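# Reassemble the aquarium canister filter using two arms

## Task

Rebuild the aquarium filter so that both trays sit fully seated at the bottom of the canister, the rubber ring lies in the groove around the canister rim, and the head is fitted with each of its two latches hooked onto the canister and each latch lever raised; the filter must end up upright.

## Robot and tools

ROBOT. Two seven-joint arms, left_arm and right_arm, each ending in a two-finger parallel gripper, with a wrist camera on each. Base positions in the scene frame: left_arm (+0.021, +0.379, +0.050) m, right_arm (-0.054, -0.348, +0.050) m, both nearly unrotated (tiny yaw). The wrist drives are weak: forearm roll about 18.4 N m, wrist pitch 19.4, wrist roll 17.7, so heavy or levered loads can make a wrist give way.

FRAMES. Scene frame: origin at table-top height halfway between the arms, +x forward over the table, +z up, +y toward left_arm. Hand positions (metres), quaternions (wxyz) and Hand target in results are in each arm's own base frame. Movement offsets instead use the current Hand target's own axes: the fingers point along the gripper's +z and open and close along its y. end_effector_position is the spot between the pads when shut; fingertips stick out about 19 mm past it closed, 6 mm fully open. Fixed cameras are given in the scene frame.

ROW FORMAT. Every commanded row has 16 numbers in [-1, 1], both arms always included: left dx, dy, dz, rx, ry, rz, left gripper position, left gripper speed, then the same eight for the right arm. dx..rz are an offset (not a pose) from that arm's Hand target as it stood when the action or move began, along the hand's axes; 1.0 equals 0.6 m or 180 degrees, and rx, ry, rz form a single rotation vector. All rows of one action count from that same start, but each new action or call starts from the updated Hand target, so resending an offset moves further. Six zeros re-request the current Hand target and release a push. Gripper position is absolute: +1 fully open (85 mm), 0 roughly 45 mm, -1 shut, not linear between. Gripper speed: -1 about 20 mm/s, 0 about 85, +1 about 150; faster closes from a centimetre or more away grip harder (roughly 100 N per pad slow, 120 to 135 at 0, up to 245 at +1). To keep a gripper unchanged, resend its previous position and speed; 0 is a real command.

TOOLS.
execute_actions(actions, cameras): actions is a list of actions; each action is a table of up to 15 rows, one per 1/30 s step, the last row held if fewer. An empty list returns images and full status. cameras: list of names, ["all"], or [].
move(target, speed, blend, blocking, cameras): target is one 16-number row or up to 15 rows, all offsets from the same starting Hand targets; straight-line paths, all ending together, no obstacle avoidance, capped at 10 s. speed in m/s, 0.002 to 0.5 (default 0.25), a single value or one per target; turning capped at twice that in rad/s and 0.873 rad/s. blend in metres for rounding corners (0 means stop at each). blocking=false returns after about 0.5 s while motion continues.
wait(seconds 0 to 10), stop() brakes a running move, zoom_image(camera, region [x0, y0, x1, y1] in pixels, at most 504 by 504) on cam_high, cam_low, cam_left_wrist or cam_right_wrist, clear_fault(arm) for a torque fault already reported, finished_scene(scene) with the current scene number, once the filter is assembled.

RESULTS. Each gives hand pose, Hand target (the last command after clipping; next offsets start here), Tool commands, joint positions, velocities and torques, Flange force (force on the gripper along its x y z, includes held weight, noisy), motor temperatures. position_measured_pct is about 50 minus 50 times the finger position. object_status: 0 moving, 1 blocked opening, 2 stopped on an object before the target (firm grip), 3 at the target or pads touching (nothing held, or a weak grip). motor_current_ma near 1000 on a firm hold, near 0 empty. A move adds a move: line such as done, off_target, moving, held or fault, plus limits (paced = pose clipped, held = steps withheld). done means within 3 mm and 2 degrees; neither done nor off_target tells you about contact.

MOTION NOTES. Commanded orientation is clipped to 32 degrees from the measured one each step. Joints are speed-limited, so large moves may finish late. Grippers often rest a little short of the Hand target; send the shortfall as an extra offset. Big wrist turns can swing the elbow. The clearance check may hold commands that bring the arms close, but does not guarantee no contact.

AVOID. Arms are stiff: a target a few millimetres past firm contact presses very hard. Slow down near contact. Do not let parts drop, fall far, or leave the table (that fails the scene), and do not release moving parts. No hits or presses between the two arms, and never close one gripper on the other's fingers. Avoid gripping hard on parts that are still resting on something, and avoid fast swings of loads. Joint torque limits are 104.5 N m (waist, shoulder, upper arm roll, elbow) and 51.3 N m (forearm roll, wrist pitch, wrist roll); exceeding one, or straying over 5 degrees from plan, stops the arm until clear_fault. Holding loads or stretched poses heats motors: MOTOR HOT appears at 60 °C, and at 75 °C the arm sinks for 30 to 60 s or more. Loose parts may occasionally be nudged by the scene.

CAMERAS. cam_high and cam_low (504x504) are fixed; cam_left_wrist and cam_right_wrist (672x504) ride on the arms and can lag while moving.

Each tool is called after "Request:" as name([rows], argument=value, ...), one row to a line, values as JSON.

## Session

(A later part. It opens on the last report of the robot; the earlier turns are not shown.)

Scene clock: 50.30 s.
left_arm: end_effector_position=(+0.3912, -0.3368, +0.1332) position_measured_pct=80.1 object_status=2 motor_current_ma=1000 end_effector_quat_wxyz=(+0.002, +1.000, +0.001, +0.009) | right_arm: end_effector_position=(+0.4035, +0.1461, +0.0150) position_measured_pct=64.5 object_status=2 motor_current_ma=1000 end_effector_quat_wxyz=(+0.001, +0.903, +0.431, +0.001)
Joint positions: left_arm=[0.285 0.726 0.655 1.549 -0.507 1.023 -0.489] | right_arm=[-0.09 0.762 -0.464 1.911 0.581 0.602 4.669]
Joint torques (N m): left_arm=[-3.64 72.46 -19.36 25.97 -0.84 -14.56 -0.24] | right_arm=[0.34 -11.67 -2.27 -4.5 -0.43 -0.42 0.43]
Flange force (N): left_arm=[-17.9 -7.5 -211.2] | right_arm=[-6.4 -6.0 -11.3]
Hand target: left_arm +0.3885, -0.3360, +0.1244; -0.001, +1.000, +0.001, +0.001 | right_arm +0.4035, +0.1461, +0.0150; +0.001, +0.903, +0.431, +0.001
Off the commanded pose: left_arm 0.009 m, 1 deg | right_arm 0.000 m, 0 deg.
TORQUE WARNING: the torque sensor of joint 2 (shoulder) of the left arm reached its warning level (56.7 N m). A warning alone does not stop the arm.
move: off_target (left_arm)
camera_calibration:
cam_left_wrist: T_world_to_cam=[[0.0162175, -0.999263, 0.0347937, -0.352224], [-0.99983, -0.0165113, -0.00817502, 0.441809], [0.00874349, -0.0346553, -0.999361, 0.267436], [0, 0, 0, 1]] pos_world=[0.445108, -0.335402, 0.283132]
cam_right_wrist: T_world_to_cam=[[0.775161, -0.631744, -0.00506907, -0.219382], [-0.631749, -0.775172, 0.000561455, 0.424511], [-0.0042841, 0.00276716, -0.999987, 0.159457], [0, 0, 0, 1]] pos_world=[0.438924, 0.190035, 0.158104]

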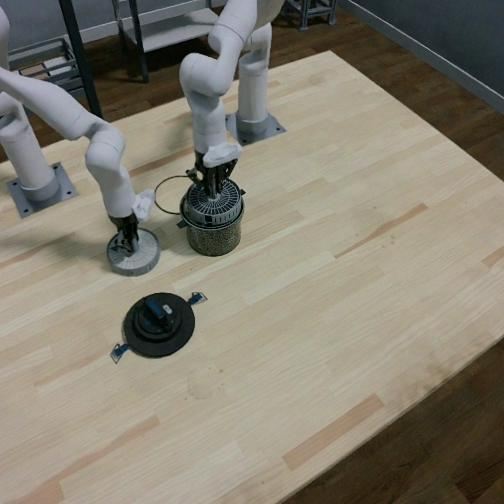

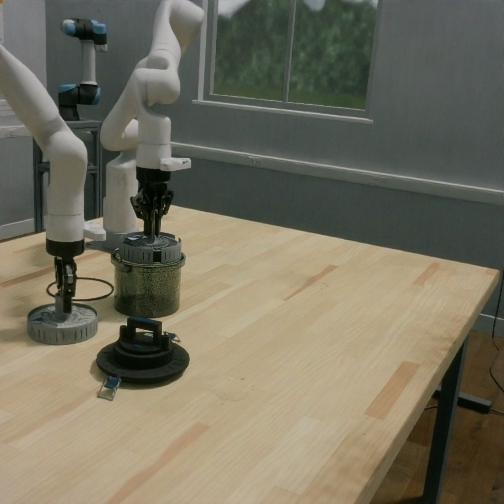

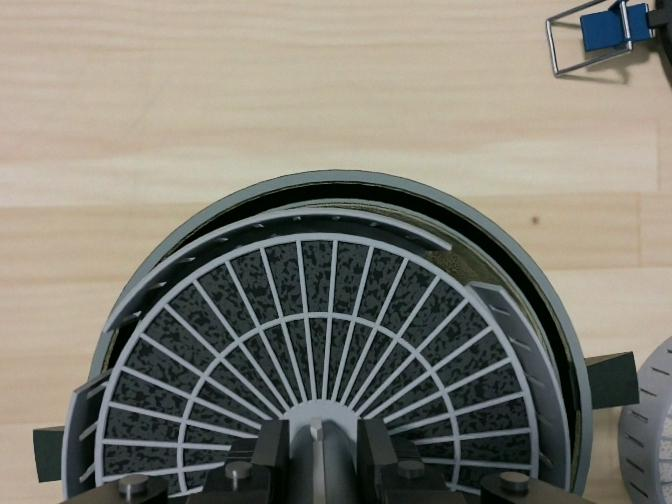

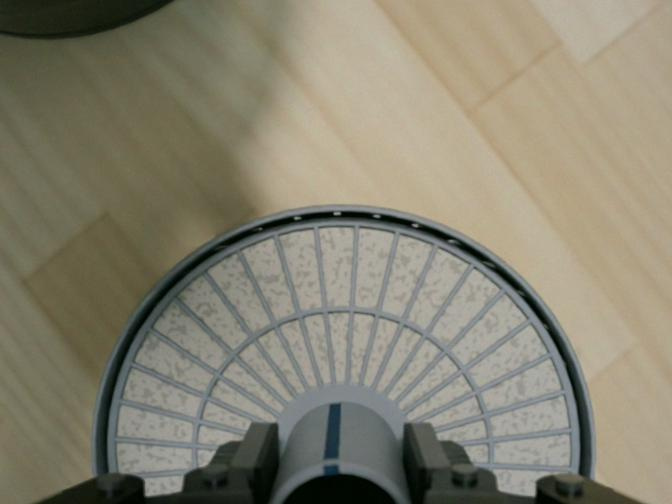

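Request:
move(target=[0,0,-0.035,0,0,0,-1,-0.6,0,0,0,0,0,0,-1,-0.6], speed=0.1, cameras=["all"])

Request:
zoom_image(camera="cam_left_wrist", region=[60, 140, 564, 504])

Request:
zoom_image(camera="cam_low", region=[95, 210, 205, 330])

Request:
zoom_image(camera="cam_high", region=[160, 150, 270, 260])

Scene clock: 52.00 s.
left_arm: end_effector_position=(+0.3885, -0.3360, +0.1453) position_measured_pct=80.1 object_status=2 motor_current_ma=1000 end_effector_quat_wxyz=(-0.001, +1.000, +0.001, +0.001) | right_arm: end_effector_position=(+0.4035, +0.1461, +0.0150) position_measured_pct=64.5 object_status=2 motor_current_ma=1000 end_effector_quat_wxyz=(+0.001, +0.903, +0.431, +0.001)
Joint positions: left_arm=[0.28 0.716 0.667 1.523 -0.483 1.071 -0.508] | right_arm=[-0.09 0.762 -0.464 1.911 0.581 0.602 4.669]
Joint torques (N m): left_arm=[-0.06 -20.74 5.16 -8.2 0.15 0.08 -0.24] | right_arm=[0.36 -11.69 -2.28 -4.47 -0.41 -0.42 0.43]
Flange force (N): left_arm=[-0.8 0.2 5.2] | right_arm=[-6.3 -6.0 -11.3]
Hand target: left_arm +0.3885, -0.3360, +0.1454; -0.001, +1.000, +0.001, +0.001 | right_arm +0.4035, +0.1461, +0.0150; +0.001, +0.903, +0.431, +0.001
Off the commanded pose: left_arm 0.000 m, 0 deg | right_arm 0.000 m, 0 deg.
TORQUE WARNING: the torque sensor of joint 2 (shoulder) of the left arm reached its warning level (56.7 N m). A warning alone does not stop the arm.
move: done
camera_calibration:
cam_left_wrist: T_world_to_cam=[[0.0168608, -0.999431, 0.0291973, -0.351218], [-0.999816, -0.0165856, 0.00964174, 0.436558], [-0.00915201, -0.0293545, -0.999527, 0.288412], [0, 0, 0, 1]] pos_world=[0.445039, -0.335311, 0.294321]
cam_right_wrist: T_world_to_cam=[[0.775161, -0.631744, -0.00506907, -0.219382], [-0.631749, -0.775172, 0.000561455, 0.424511], [-0.0042841, 0.00276716, -0.999987, 0.159457], [0, 0, 0, 1]] pos_world=[0.438924, 0.190035, 0.158104]

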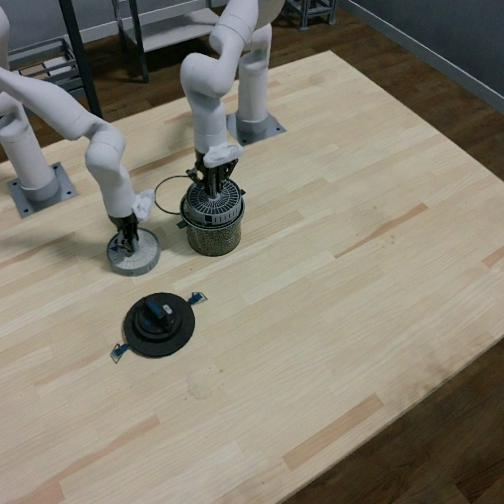

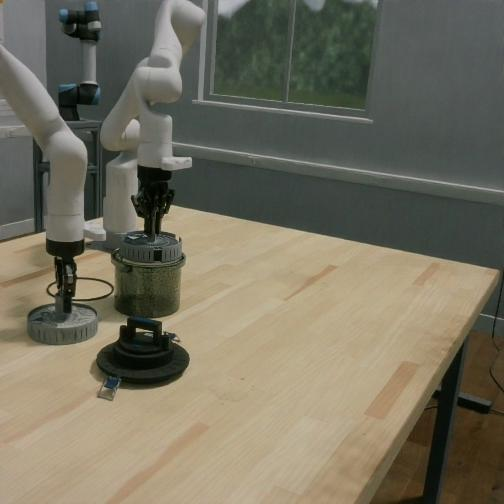

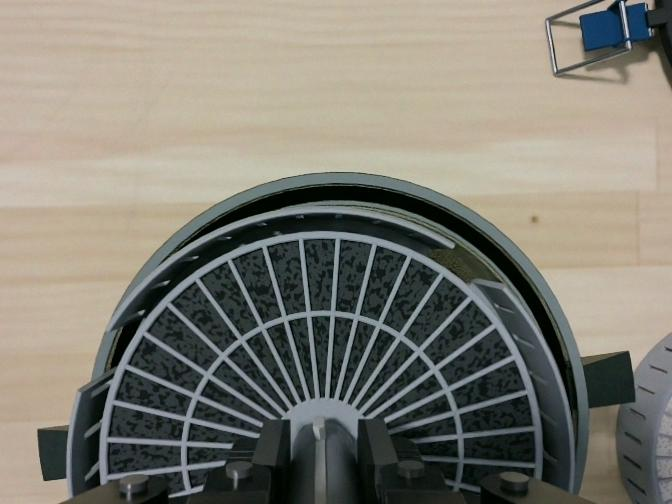

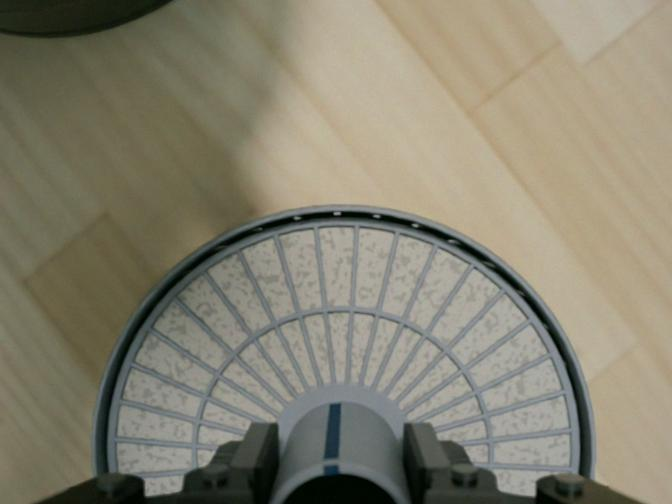

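Scaled by 1.000.

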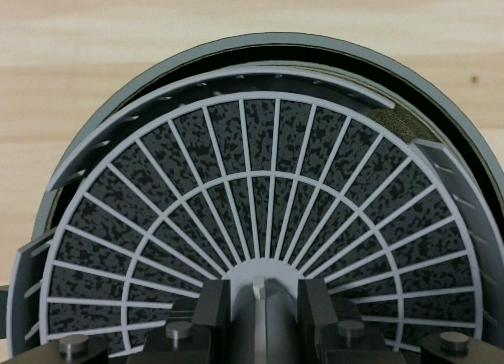

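Scaled by 4.200.

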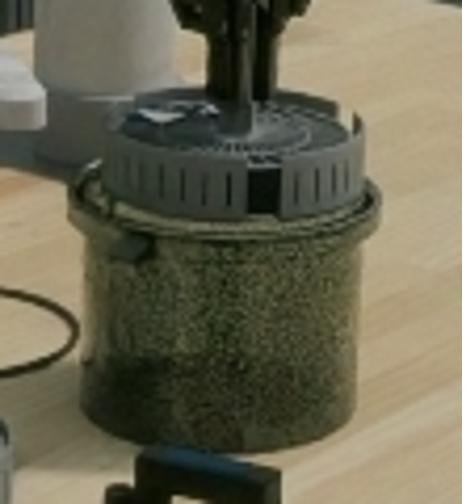

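Scaled by 4.582.

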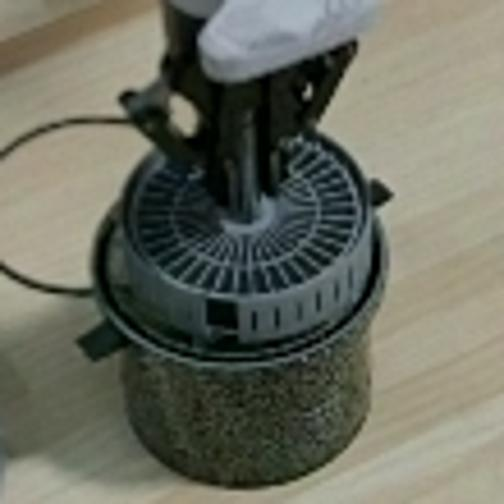

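Request:
zoom_image(camera="cam_left_wrist", region=[420, 150, 660, 400])

Request:
zoom_image(camera="cam_left_wrist", region=[20, 254, 270, 504])

Request:
zoom_image(camera="cam_left_wrist", region=[450, 304, 650, 504])

Request:
zoom_image(camera="cam_left_wrist", region=[210, 150, 450, 390])

Scaled by 2.016.

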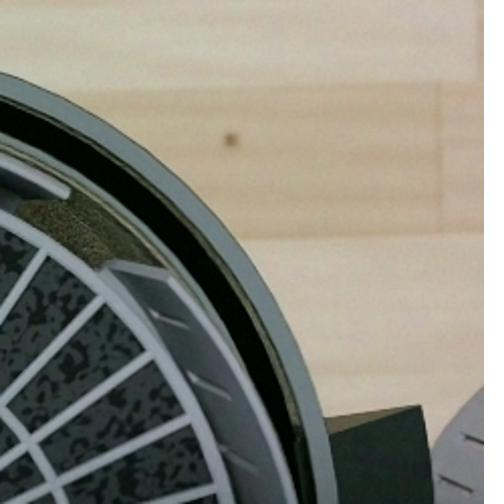

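Scaled by 2.016.

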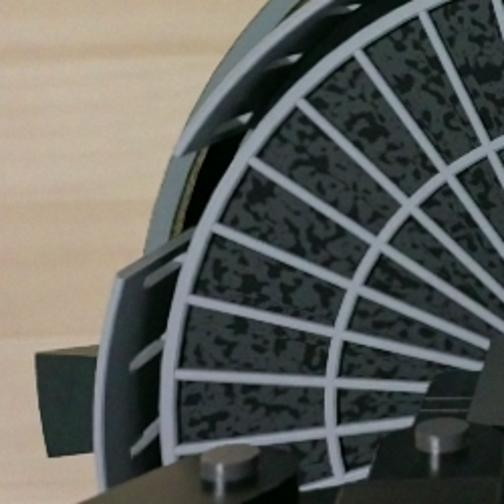

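Scaled by 2.520.

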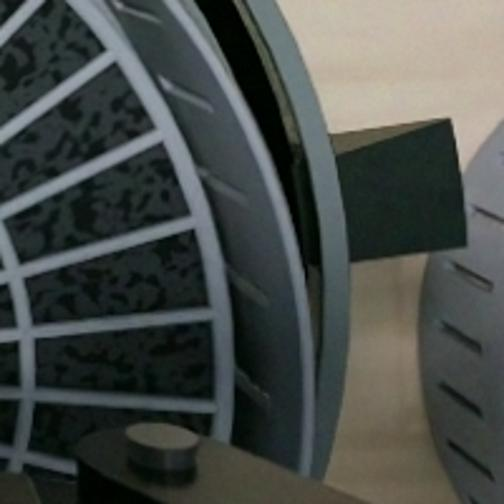

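Scaled by 2.100.

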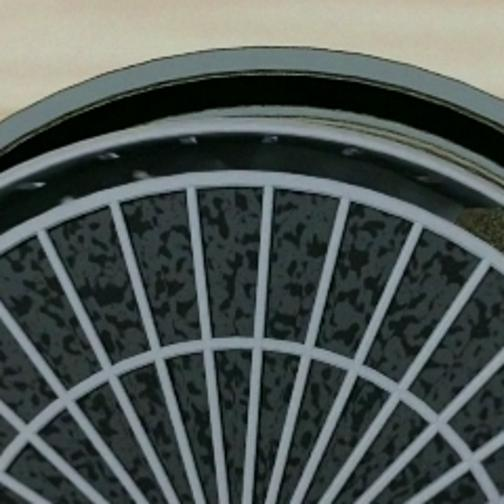

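Request:
move([
  [0,0,-0.012,0,0,0,-1,-0.6,0,0,0,0,0,0,-1,-0.6],
  [-0.0027,0.0112,-0.012,0,0,0,-1,-0.6,0,0,0,0,0,0,-1,-0.6],
  [-0.0027,0.0112,0.022,0,0,0,-1,-0.6,0,0,0,0,0,0,-1,-0.6],
], speed=[0.05,0.05,0.03], cameras=["cam_high","cam_left_wrist"])

Scene clock: 59.23 s.
left_arm: end_effector_position=(+0.3871, -0.3428, +0.1328) position_measured_pct=80.1 object_status=2 motor_current_ma=1000 end_effector_quat_wxyz=(+0.000, +1.000, +0.001, +0.001) | right_arm: end_effector_position=(+0.4035, +0.1461, +0.0150) position_measured_pct=64.5 object_status=2 motor_current_ma=1000 end_effector_quat_wxyz=(+0.001, +0.903, +0.431, +0.001)
Joint positions: left_arm=[0.3 0.738 0.655 1.527 -0.496 1.046 -0.488] | right_arm=[-0.09 0.762 -0.464 1.911 0.581 0.602 4.669]
Joint torques (N m): left_arm=[0.78 44.83 -10.83 23.46 0.44 -6.59 -0.38] | right_arm=[0.33 -11.67 -2.25 -4.49 -0.43 -0.44 0.44]
Flange force (N): left_arm=[4.1 2.3 -145.5] | right_arm=[-6.4 -6.0 -11.4]
Hand target: left_arm +0.3869, -0.3427, +0.1322; -0.001, +1.000, +0.001, +0.001 | right_arm +0.4035, +0.1461, +0.0150; +0.001, +0.903, +0.431, +0.001
Off the commanded pose: left_arm 0.001 m, 0 deg | right_arm 0.000 m, 0 deg.
move: done
camera_calibration:
cam_left_wrist: T_world_to_cam=[[0.0167328, -0.999415, 0.0298203, -0.357734], [-0.999829, -0.0164906, 0.00834959, 0.435367], [-0.00785295, -0.029955, -0.99952, 0.274921], [0, 0, 0, 1]] pos_world=[0.443437, -0.34211, 0.281822]
Images, in order (width x height): cam_high 504x504, cam_left_wrist 672x504.

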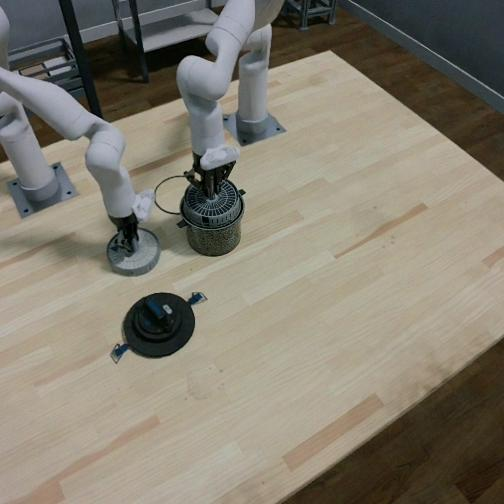

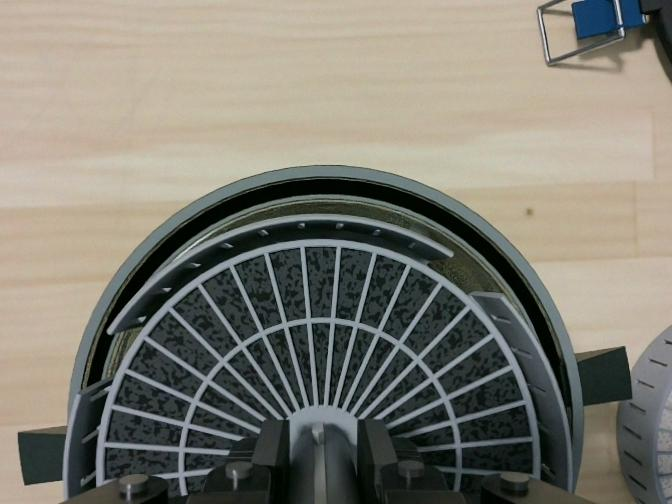

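Request:
move(target=[0,0,-0.03,0,0,0,-1,-0.6,0,0,0,0,0,0,-1,-0.6], speed=0.1, cameras=["all"])

Request:
zoom_image(camera="cam_left_wrist", region=[0, 150, 340, 504])

Request:
zoom_image(camera="cam_left_wrist", region=[310, 150, 650, 504])

Request:
zoom_image(camera="cam_low", region=[100, 220, 200, 320])

Request:
zoom_image(camera="cam_high", region=[160, 150, 260, 250])

Scene clock: 62.47 s.
left_arm: end_effector_position=(+0.3869, -0.3427, +0.1501) position_measured_pct=80.1 object_status=2 motor_current_ma=1000 end_effector_quat_wxyz=(-0.001, +1.000, +0.001, +0.001) | right_arm: end_effector_position=(+0.4035, +0.1461, +0.0150) position_measured_pct=64.5 object_status=2 motor_current_ma=1000 end_effector_quat_wxyz=(+0.001, +0.903, +0.431, +0.001)
Joint positions: left_arm=[0.294 0.716 0.668 1.505 -0.479 1.088 -0.502] | right_arm=[-0.09 0.762 -0.464 1.911 0.581 0.602 4.669]
Joint torques (N m): left_arm=[-0.02 -20.28 4.94 -8.36 0.38 0.11 -0.16] | right_arm=[0.26 -11.68 -2.31 -4.45 -0.46 -0.43 0.42]
Flange force (N): left_arm=[-1.7 -1.0 4.6] | right_arm=[-6.4 -5.8 -11.3]
Hand target: left_arm +0.3869, -0.3427, +0.1502; -0.001, +1.000, +0.001, +0.001 | right_arm +0.4035, +0.1461, +0.0150; +0.001, +0.903, +0.431, +0.001
Off the commanded pose: left_arm 0.000 m, 0 deg | right_arm 0.000 m, 0 deg.
move: done
camera_calibration:
cam_left_wrist: T_world_to_cam=[[0.0167593, -0.99943, 0.0293004, -0.358112], [-0.999819, -0.0164861, 0.00954122, 0.434865], [-0.00905274, -0.029455, -0.999525, 0.292917], [0, 0, 0, 1]] pos_world=[0.443439, -0.342111, 0.299122]
cam_right_wrist: T_world_to_cam=[[0.775161, -0.631744, -0.00506907, -0.219382], [-0.631749, -0.775172, 0.000561455, 0.424511], [-0.0042841, 0.00276716, -0.999987, 0.159457], [0, 0, 0, 1]] pos_world=[0.438924, 0.190035, 0.158104]

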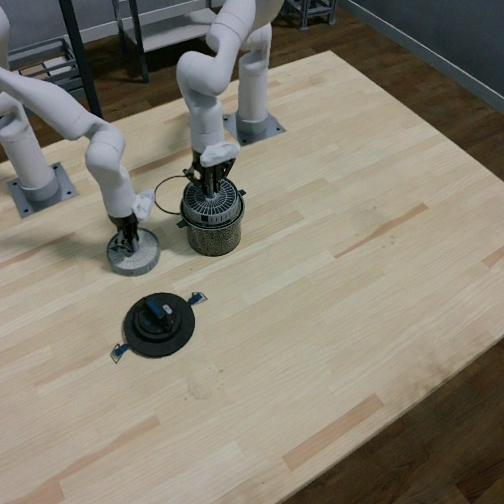

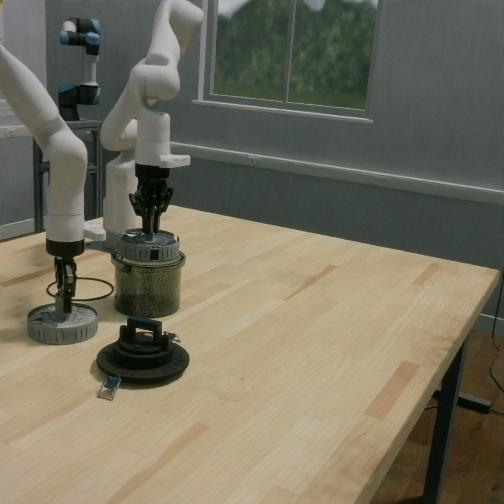

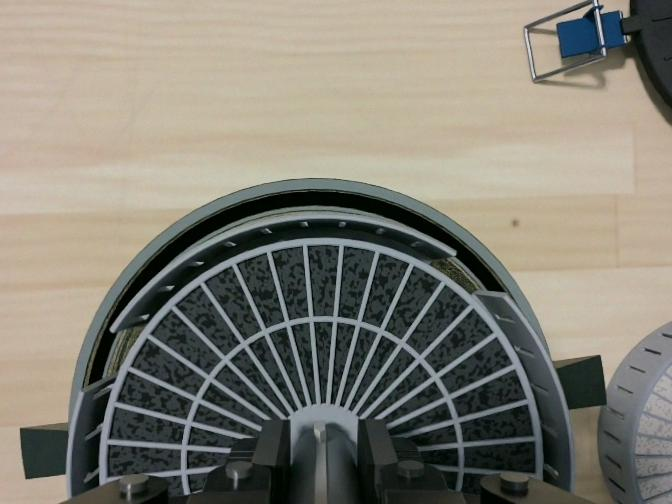

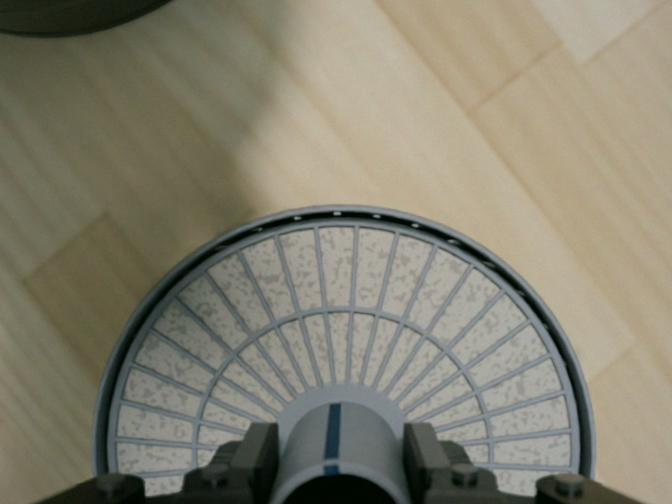

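Scaled by 1.424.

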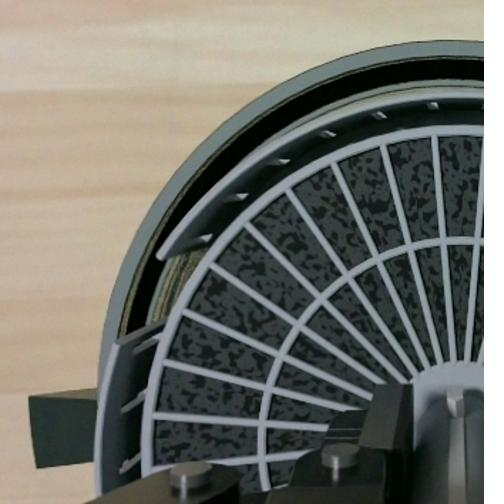

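Scaled by 1.424.

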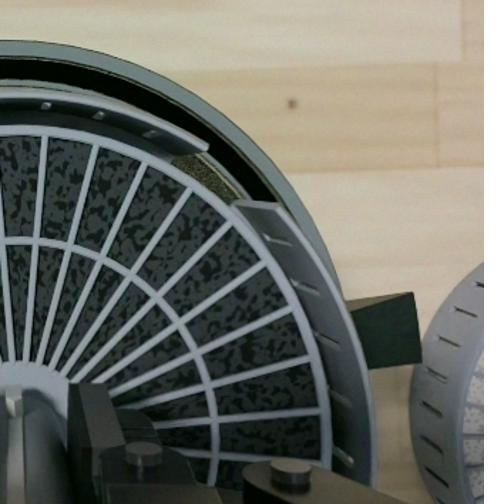

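Scaled by 5.040.

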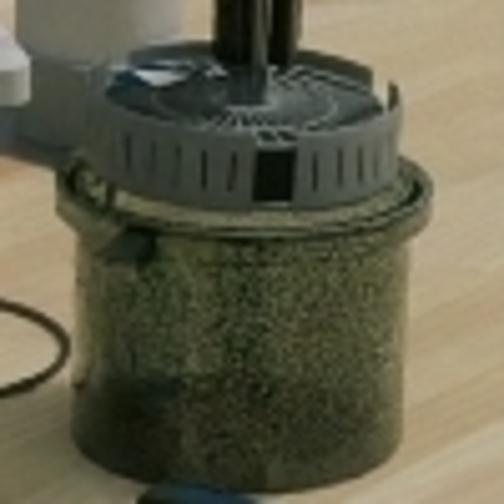

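Scaled by 5.040.

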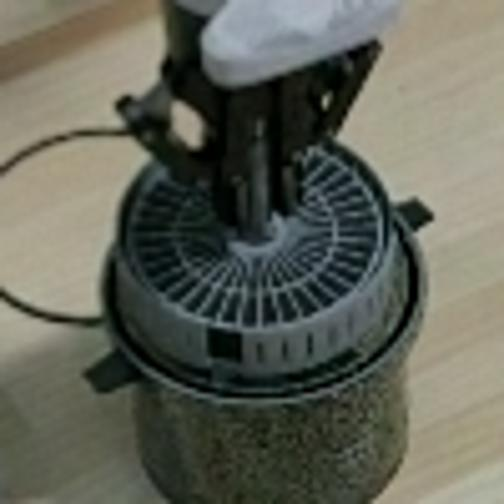

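Request:
move([
  [0,0,0,0,0,0,-1,-0.6,0,0,0,0,0,0,0.6,0],
  [0,0,0,0,0,0,-1,-0.6,0,0,-0.2667,0,0,0,0.6,0],
  [0,0,0,0,0,0,-1,-0.6,0.1245,0.0055,-0.188,0.1,0.2835,-0.2003,0.6,0],
], speed=[0.1,0.2,0.2], blend=[0,0.04,0], cameras=["cam_right_wrist","cam_low"])

Request:
zoom_image(camera="cam_right_wrist", region=[84, 0, 588, 504])

Scene clock: 73.00 s.
left_arm: end_effector_position=(+0.3869, -0.3427, +0.1502) position_measured_pct=80.1 object_status=2 motor_current_ma=1000 end_effector_quat_wxyz=(-0.001, +1.000, +0.001, +0.001) | right_arm: end_effector_position=(+0.4527, +0.2021, +0.1279) position_measured_pct=19.9 object_status=3 motor_current_ma=0 end_effector_quat_wxyz=(-0.315, +0.632, +0.633, +0.317)
Joint positions: left_arm=[0.294 0.716 0.668 1.505 -0.479 1.089 -0.502] | right_arm=[0.744 1.167 -1.226 1.809 0.216 0.601 6.063]
Joint torques (N m): left_arm=[0.08 -20.44 5.14 -8.19 0.17 0.05 -0.2] | right_arm=[-0.44 -15.97 -10.33 -4.38 -1.69 -0.67 0.51]
Flange force (N): left_arm=[-0.9 -0.4 4.4] | right_arm=[0.0 -5.7 0.7]
Hand target: left_arm +0.3869, -0.3427, +0.1502; -0.001, +1.000, +0.001, +0.001 | right_arm +0.4527, +0.2021, +0.1279; -0.315, +0.632, +0.633, +0.317
Off the commanded pose: left_arm 0.000 m, 0 deg | right_arm 0.000 m, 0 deg.
move: done
camera_calibration:
cam_right_wrist: T_world_to_cam=[[0.999989, 0.00261701, -0.00383378, -0.451737], [-0.00148594, -0.601979, -0.798511, 0.280841], [-0.00439757, 0.798508, -0.601968, 0.0608238], [0, 0, 0, 1]] pos_world=[0.452417, 0.121674, 0.259137]
Images, in order (width x height): cam_low 504x504, cam_right_wrist 672x504.

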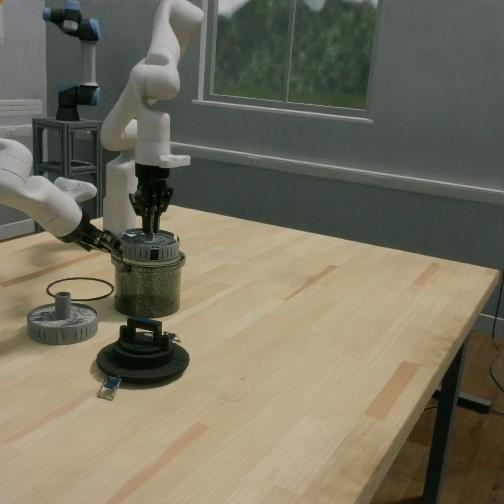

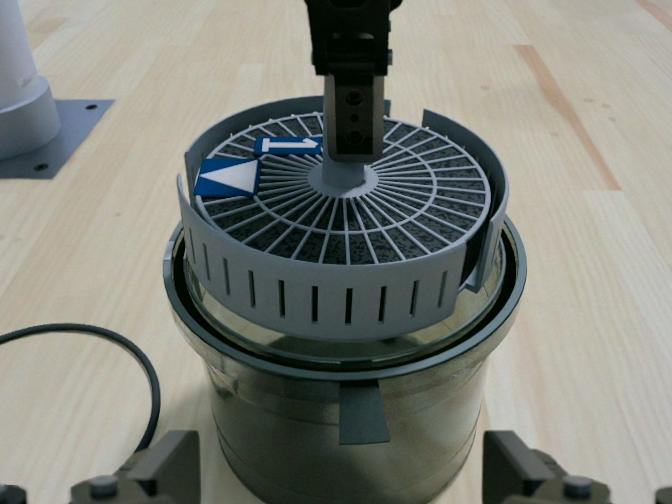

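Scaled by 1.000.

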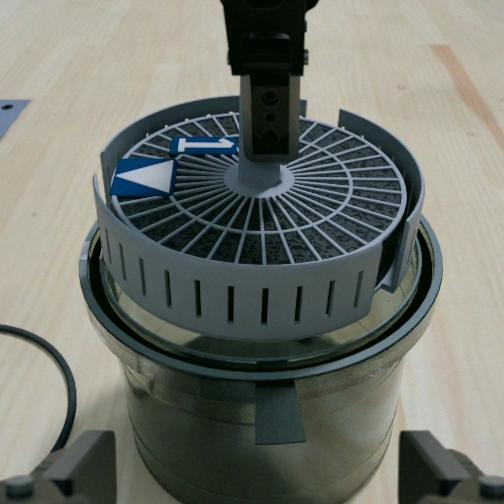

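Request:
zoom_image(camera="cam_right_wrist", region=[150, 160, 350, 400])

Request:
zoom_image(camera="cam_right_wrist", region=[350, 160, 550, 400])

Scaled by 2.100.

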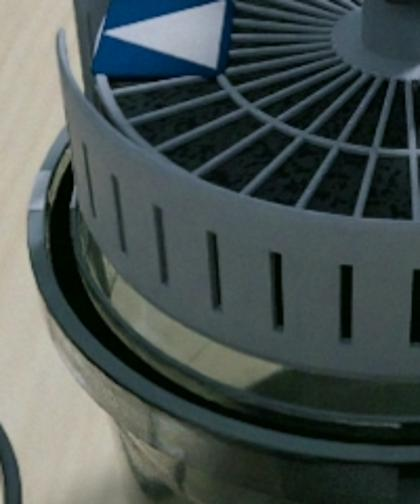

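Scaled by 2.100.

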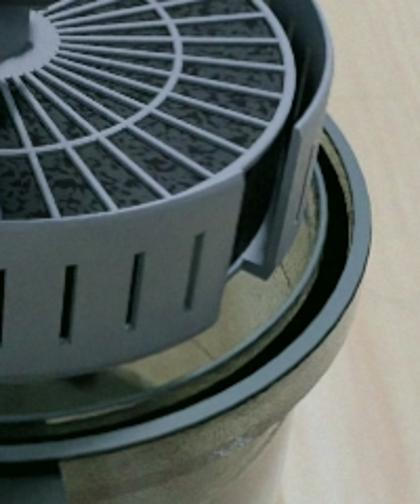

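Request:
move([
  [0.002,-0.0005,0.0,0,0,0,-1,-0.6,0,0,0,0,0,0,0.6,0],
  [0.002,-0.0005,0.0140,0,0,0,-1,-0.6,0,0,0,0,0,0,0.6,0],
], speed=[0.05,0.03], cameras=["cam_right_wrist","cam_left_wrist"])

Request:
zoom_image(camera="cam_right_wrist", region=[150, 160, 350, 400])

Request:
zoom_image(camera="cam_right_wrist", region=[350, 160, 550, 400])

Scene clock: 77.17 s.
left_arm: end_effector_position=(+0.3881, -0.3424, +0.1418) position_measured_pct=80.1 object_status=2 motor_current_ma=1000 end_effector_quat_wxyz=(-0.001, +1.000, +0.001, +0.001) | right_arm: end_effector_position=(+0.4527, +0.2021, +0.1279) position_measured_pct=19.9 object_status=3 motor_current_ma=0 end_effector_quat_wxyz=(-0.315, +0.632, +0.633, +0.317)
Joint positions: left_arm=[0.296 0.728 0.662 1.513 -0.487 1.07 -0.498] | right_arm=[0.744 1.167 -1.227 1.809 0.216 0.601 6.063]
Joint torques (N m): left_arm=[-0.06 -20.38 5.12 -8.49 0.24 0.09 -0.15] | right_arm=[-0.43 -15.71 -10.46 -4.33 -1.71 -0.66 0.41]
Flange force (N): left_arm=[-2.5 -1.6 4.8] | right_arm=[0.1 -5.7 0.6]
Hand target: left_arm +0.3881, -0.3424, +0.1418; -0.001, +1.000, +0.001, +0.001 | right_arm +0.4527, +0.2021, +0.1279; -0.315, +0.632, +0.633, +0.317
Off the commanded pose: left_arm 0.000 m, 0 deg | right_arm 0.000 m, 0 deg.
move: done
camera_calibration:
cam_left_wrist: T_world_to_cam=[[0.0167593, -0.99943, 0.0293004, -0.357589], [-0.999819, -0.0164861, 0.00954122, 0.436148], [-0.00905274, -0.029455, -0.999525, 0.284641], [0, 0, 0, 1]] pos_world=[0.444639, -0.341811, 0.290822]
cam_right_wrist: T_world_to_cam=[[0.999989, 0.00275769, -0.0038152, -0.451759], [-0.00138705, -0.601866, -0.798596, 0.280805], [-0.00449852, 0.798592, -0.601856, 0.0608302], [0, 0, 0, 1]] pos_world=[0.452417, 0.121674, 0.259137]
Images, in order (width x height): cam_left_wrist 672x504, cam_right_wrist 672x504.

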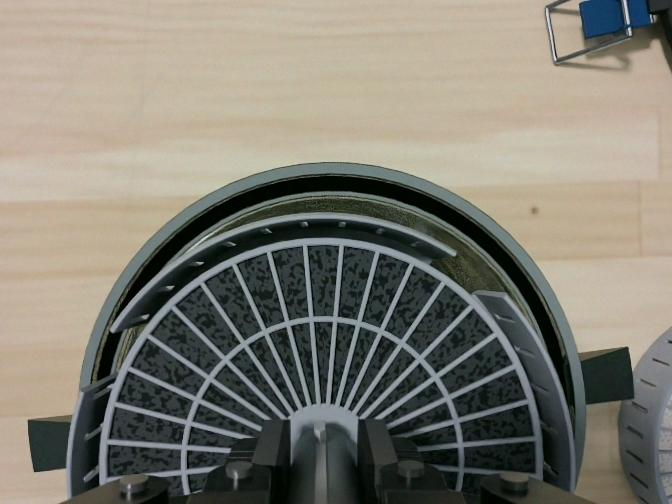

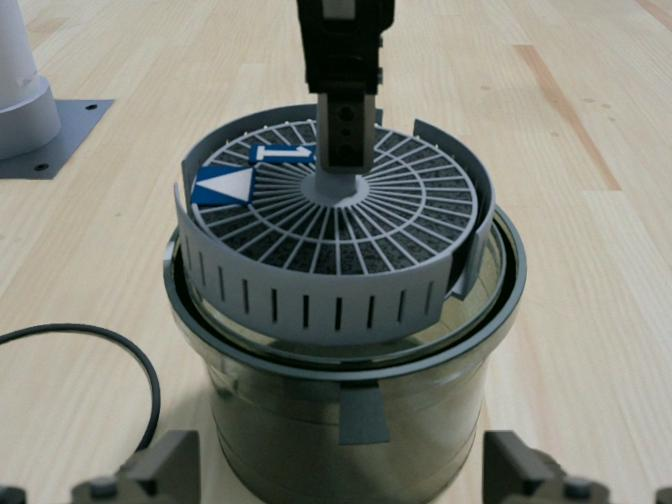

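Scaled by 2.100.

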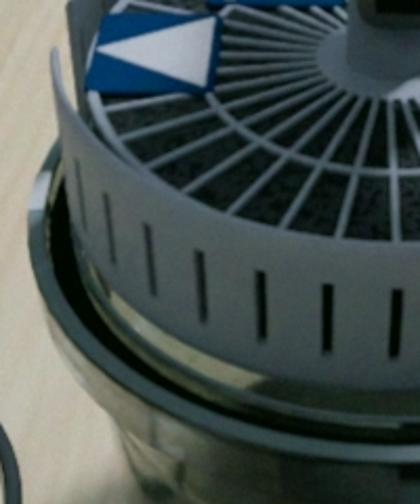

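Scaled by 2.100.

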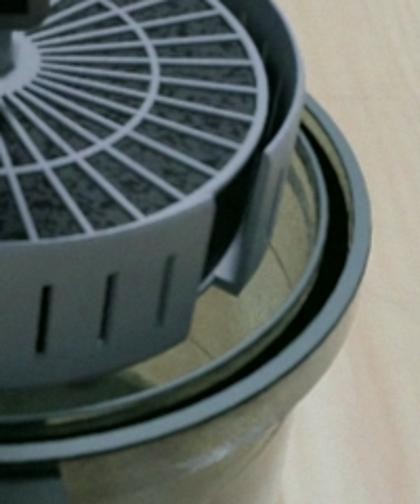

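Request:
move(target=[0.0075,0.0067,0,0,0,0,-1,-0.6,0,0,0,0,0,0,0.6,0], speed=0.05, cameras=["cam_right_wrist","cam_left_wrist"])

Scene clock: 78.77 s.
left_arm: end_effector_position=(+0.3926, -0.3464, +0.1418) position_measured_pct=80.1 object_status=2 motor_current_ma=1000 end_effector_quat_wxyz=(-0.001, +1.000, +0.001, +0.001) | right_arm: end_effector_position=(+0.4527, +0.2021, +0.1279) position_measured_pct=19.9 object_status=3 motor_current_ma=0 end_effector_quat_wxyz=(-0.315, +0.632, +0.633, +0.317)
Joint positions: left_arm=[0.303 0.74 0.66 1.489 -0.489 1.082 -0.501] | right_arm=[0.744 1.167 -1.227 1.809 0.216 0.601 6.063]
Joint torques (N m): left_arm=[0.04 -21.03 5.17 -8.21 0.17 0.2 -0.22] | right_arm=[-0.39 -15.76 -10.48 -4.33 -1.72 -0.68 0.38]
Flange force (N): left_arm=[-1.3 -0.6 5.0] | right_arm=[0.0 -5.6 0.7]
Hand target: left_arm +0.3926, -0.3465, +0.1418; -0.001, +1.000, +0.001, +0.001 | right_arm +0.4527, +0.2021, +0.1279; -0.315, +0.632, +0.633, +0.317
Off the commanded pose: left_arm 0.000 m, 0 deg | right_arm 0.000 m, 0 deg.
move: done
camera_calibration:
cam_left_wrist: T_world_to_cam=[[0.0168593, -0.999429, 0.029299, -0.361703], [-0.999817, -0.0165861, 0.00954341, 0.440547], [-0.009052, -0.0294545, -0.999525, 0.284463], [0, 0, 0, 1]] pos_world=[0.449139, -0.345811, 0.290722]
cam_right_wrist: T_world_to_cam=[[0.999989, 0.00275769, -0.0038152, -0.451759], [-0.00138705, -0.601866, -0.798596, 0.280805], [-0.00449852, 0.798592, -0.601856, 0.0608302], [0, 0, 0, 1]] pos_world=[0.452417, 0.121674, 0.259137]
Images, in order (width x height): cam_left_wrist 672x504, cam_right_wrist 672x504.

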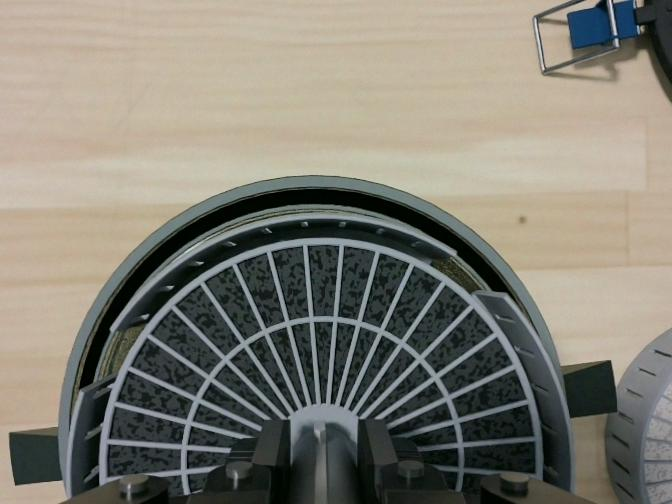

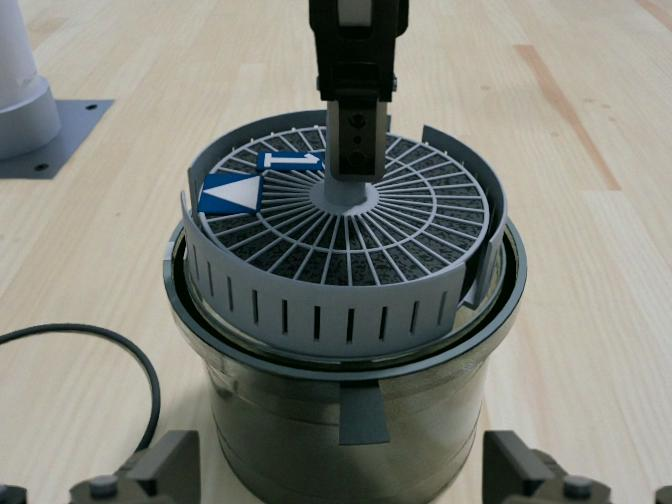

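Request:
move(target=[0.0008,-0.004,0,0,0,0,-1,-0.6,0,0,0,0,0,0,0.6,0], speed=0.05, cameras=["cam_right_wrist","cam_left_wrist"])

Scene clock: 80.13 s.
left_arm: end_effector_position=(+0.3931, -0.3441, +0.1418) position_measured_pct=80.1 object_status=2 motor_current_ma=1000 end_effector_quat_wxyz=(-0.001, +1.000, +0.001, +0.001) | right_arm: end_effector_position=(+0.4527, +0.2021, +0.1279) position_measured_pct=19.9 object_status=3 motor_current_ma=0 end_effector_quat_wxyz=(-0.315, +0.632, +0.633, +0.317)
Joint positions: left_arm=[0.297 0.737 0.661 1.494 -0.489 1.08 -0.504] | right_arm=[0.744 1.167 -1.227 1.809 0.216 0.601 6.063]
Joint torques (N m): left_arm=[-0.21 -20.71 5.22 -8.11 0.24 0.05 -0.19] | right_arm=[-0.37 -15.73 -10.44 -4.36 -1.71 -0.66 0.41]
Flange force (N): left_arm=[-1.2 0.1 4.4] | right_arm=[0.1 -5.7 0.8]
Hand target: left_arm +0.3931, -0.3440, +0.1418; -0.001, +1.000, +0.001, +0.001 | right_arm +0.4527, +0.2021, +0.1279; -0.315, +0.632, +0.633, +0.317
Off the commanded pose: left_arm 0.000 m, 0 deg | right_arm 0.000 m, 0 deg.
move: done
camera_calibration:
cam_left_wrist: T_world_to_cam=[[0.0167593, -0.99943, 0.0293004, -0.359269], [-0.999819, -0.0164861, 0.00954122, 0.441122], [-0.00905274, -0.029455, -0.999525, 0.284539], [0, 0, 0, 1]] pos_world=[0.449639, -0.343411, 0.290722]
cam_right_wrist: T_world_to_cam=[[0.999989, 0.00275769, -0.0038152, -0.451759], [-0.00138705, -0.601866, -0.798596, 0.280805], [-0.00449852, 0.798592, -0.601856, 0.0608302], [0, 0, 0, 1]] pos_world=[0.452417, 0.121674, 0.259137]
Images, in order (width x height): cam_left_wrist 672x504, cam_right_wrist 672x504.

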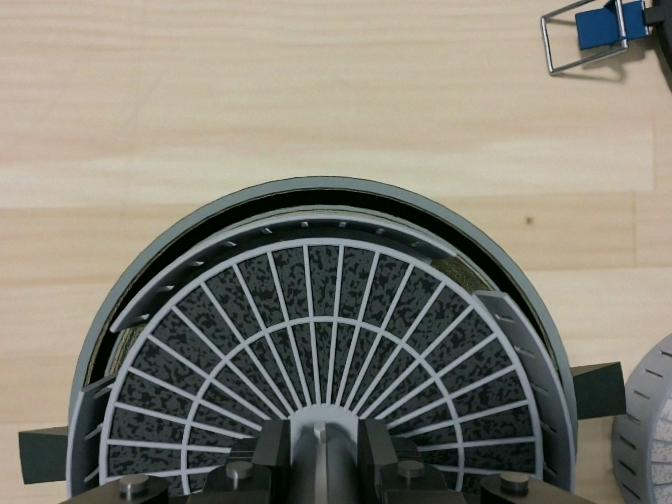

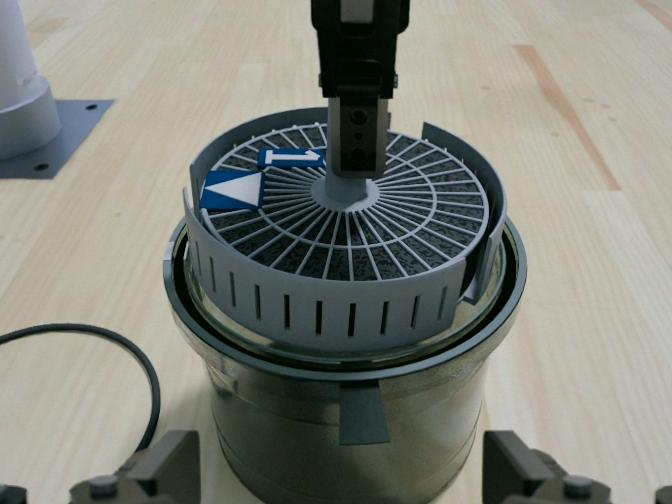

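Request:
move(target=[0,0,0.0083,0,0,0,-1,-0.6,0,0,0,0,0,0,0.6,0], speed=0.02, cameras=["cam_right_wrist","cam_left_wrist"])

Scene clock: 81.17 s.
left_arm: end_effector_position=(+0.3931, -0.3440, +0.1369) position_measured_pct=80.1 object_status=2 motor_current_ma=1000 end_effector_quat_wxyz=(-0.001, +1.000, +0.001, +0.001) | right_arm: end_effector_position=(+0.4527, +0.2021, +0.1279) position_measured_pct=19.9 object_status=3 motor_current_ma=0 end_effector_quat_wxyz=(-0.315, +0.632, +0.633, +0.317)
Joint positions: left_arm=[0.299 0.744 0.657 1.5 -0.493 1.068 -0.501] | right_arm=[0.744 1.167 -1.227 1.809 0.216 0.601 6.063]
Joint torques (N m): left_arm=[0.07 -20.28 5.26 -7.57 0.33 0.41 -0.23] | right_arm=[-0.37 -15.75 -10.49 -4.33 -1.72 -0.68 0.4]
Flange force (N): left_arm=[-0.9 -0.3 4.1] | right_arm=[0.1 -5.5 0.8]
Hand target: left_arm +0.3931, -0.3440, +0.1368; -0.001, +1.000, +0.001, +0.001 | right_arm +0.4527, +0.2021, +0.1279; -0.315, +0.632, +0.633, +0.317
Off the commanded pose: left_arm 0.000 m, 0 deg | right_arm 0.000 m, 0 deg.
move: done
camera_calibration:
cam_left_wrist: T_world_to_cam=[[0.0167593, -0.99943, 0.0293004, -0.359126], [-0.999819, -0.0164861, 0.00954122, 0.441169], [-0.00905274, -0.029455, -0.999525, 0.279641], [0, 0, 0, 1]] pos_world=[0.449639, -0.343411, 0.285822]
cam_right_wrist: T_world_to_cam=[[0.999989, 0.00275769, -0.0038152, -0.451759], [-0.00138705, -0.601866, -0.798596, 0.280805], [-0.00449852, 0.798592, -0.601856, 0.0608302], [0, 0, 0, 1]] pos_world=[0.452417, 0.121674, 0.259137]
Images, in order (width x height): cam_left_wrist 672x504, cam_right_wrist 672x504.

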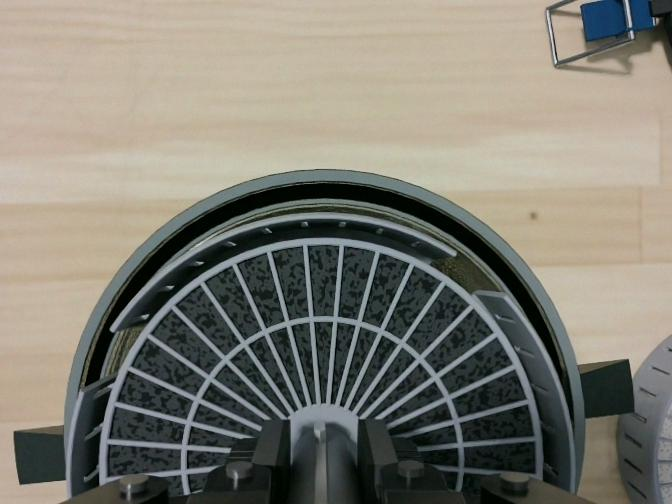

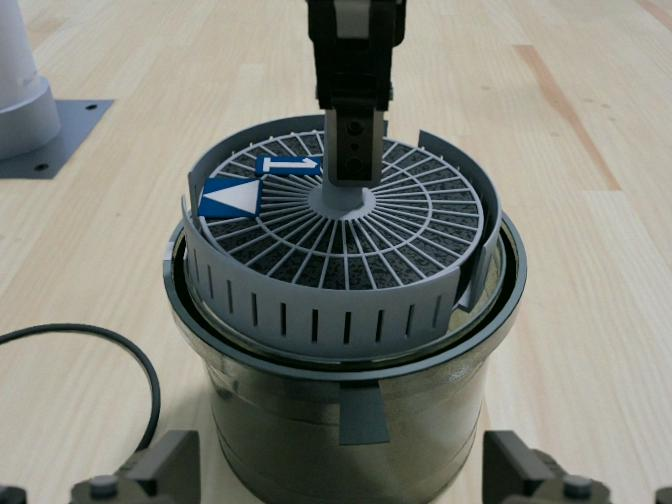

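Request:
move([
  [0.004,0.002,0,0,0,0,-1,-0.6,0,0,0,0,0,0,0.6,0],
  [0.0065,0.002,0.0083,0,0,0,-1,-0.6,0,0,0,0,0,0,0.6,0],
], speed=0.03, cameras=["cam_right_wrist","cam_left_wrist"])

Scene clock: 83.63 s.
left_arm: end_effector_position=(+0.3970, -0.3452, +0.1319) position_measured_pct=80.1 object_status=2 motor_current_ma=1000 end_effector_quat_wxyz=(-0.001, +1.000, +0.001, +0.001) | right_arm: end_effector_position=(+0.4527, +0.2021, +0.1279) position_measured_pct=19.9 object_status=3 motor_current_ma=0 end_effector_quat_wxyz=(-0.315, +0.632, +0.633, +0.317)
Joint positions: left_arm=[0.301 0.757 0.652 1.491 -0.499 1.064 -0.502] | right_arm=[0.744 1.167 -1.227 1.809 0.216 0.601 6.063]
Joint torques (N m): left_arm=[0 -21.46 5.18 -7.96 0.23 -0.07 -0.19] | right_arm=[-0.41 -15.74 -10.44 -4.35 -1.7 -0.67 0.39]
Flange force (N): left_arm=[-0.2 0.4 4.5] | right_arm=[0.1 -5.7 0.7]
Hand target: left_arm +0.3970, -0.3452, +0.1318; -0.001, +1.000, +0.001, +0.001 | right_arm +0.4527, +0.2021, +0.1279; -0.315, +0.632, +0.633, +0.317
Off the commanded pose: left_arm 0.000 m, 0 deg | right_arm 0.000 m, 0 deg.
move: done
camera_calibration:
cam_left_wrist: T_world_to_cam=[[0.0168622, -0.999429, 0.0292972, -0.360289], [-0.999816, -0.0165861, 0.0096434, 0.445032], [-0.00915196, -0.0294545, -0.999524, 0.274688], [0, 0, 0, 1]] pos_world=[0.453539, -0.344611, 0.280821]
cam_right_wrist: T_world_to_cam=[[0.999989, 0.00275769, -0.0038152, -0.451759], [-0.00138705, -0.601866, -0.798596, 0.280805], [-0.00449852, 0.798592, -0.601856, 0.0608302], [0, 0, 0, 1]] pos_world=[0.452417, 0.121674, 0.259137]
Images, in order (width x height): cam_left_wrist 672x504, cam_right_wrist 672x504.

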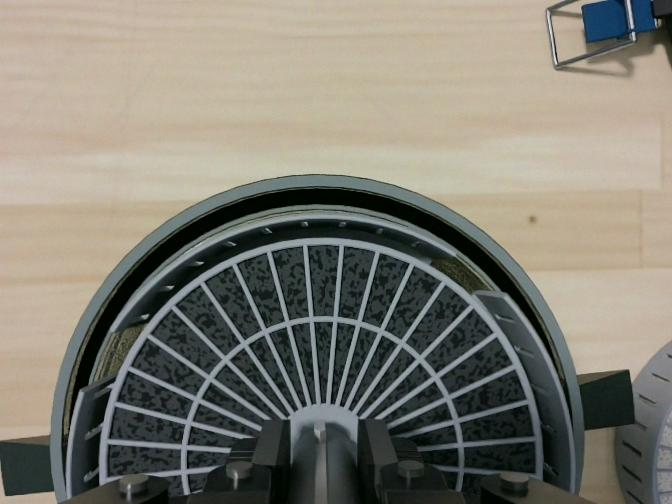

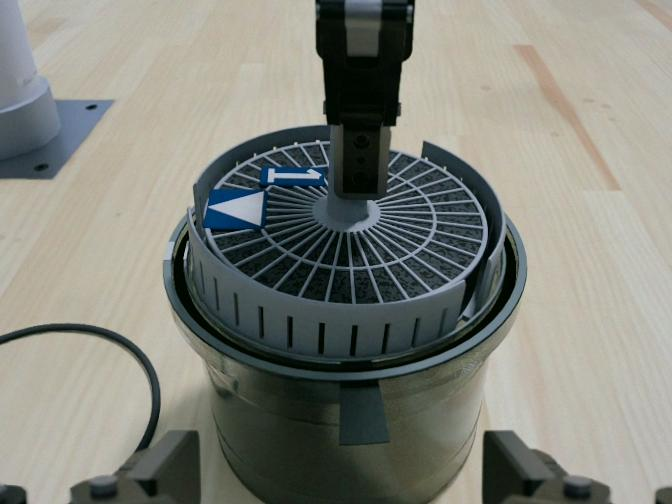

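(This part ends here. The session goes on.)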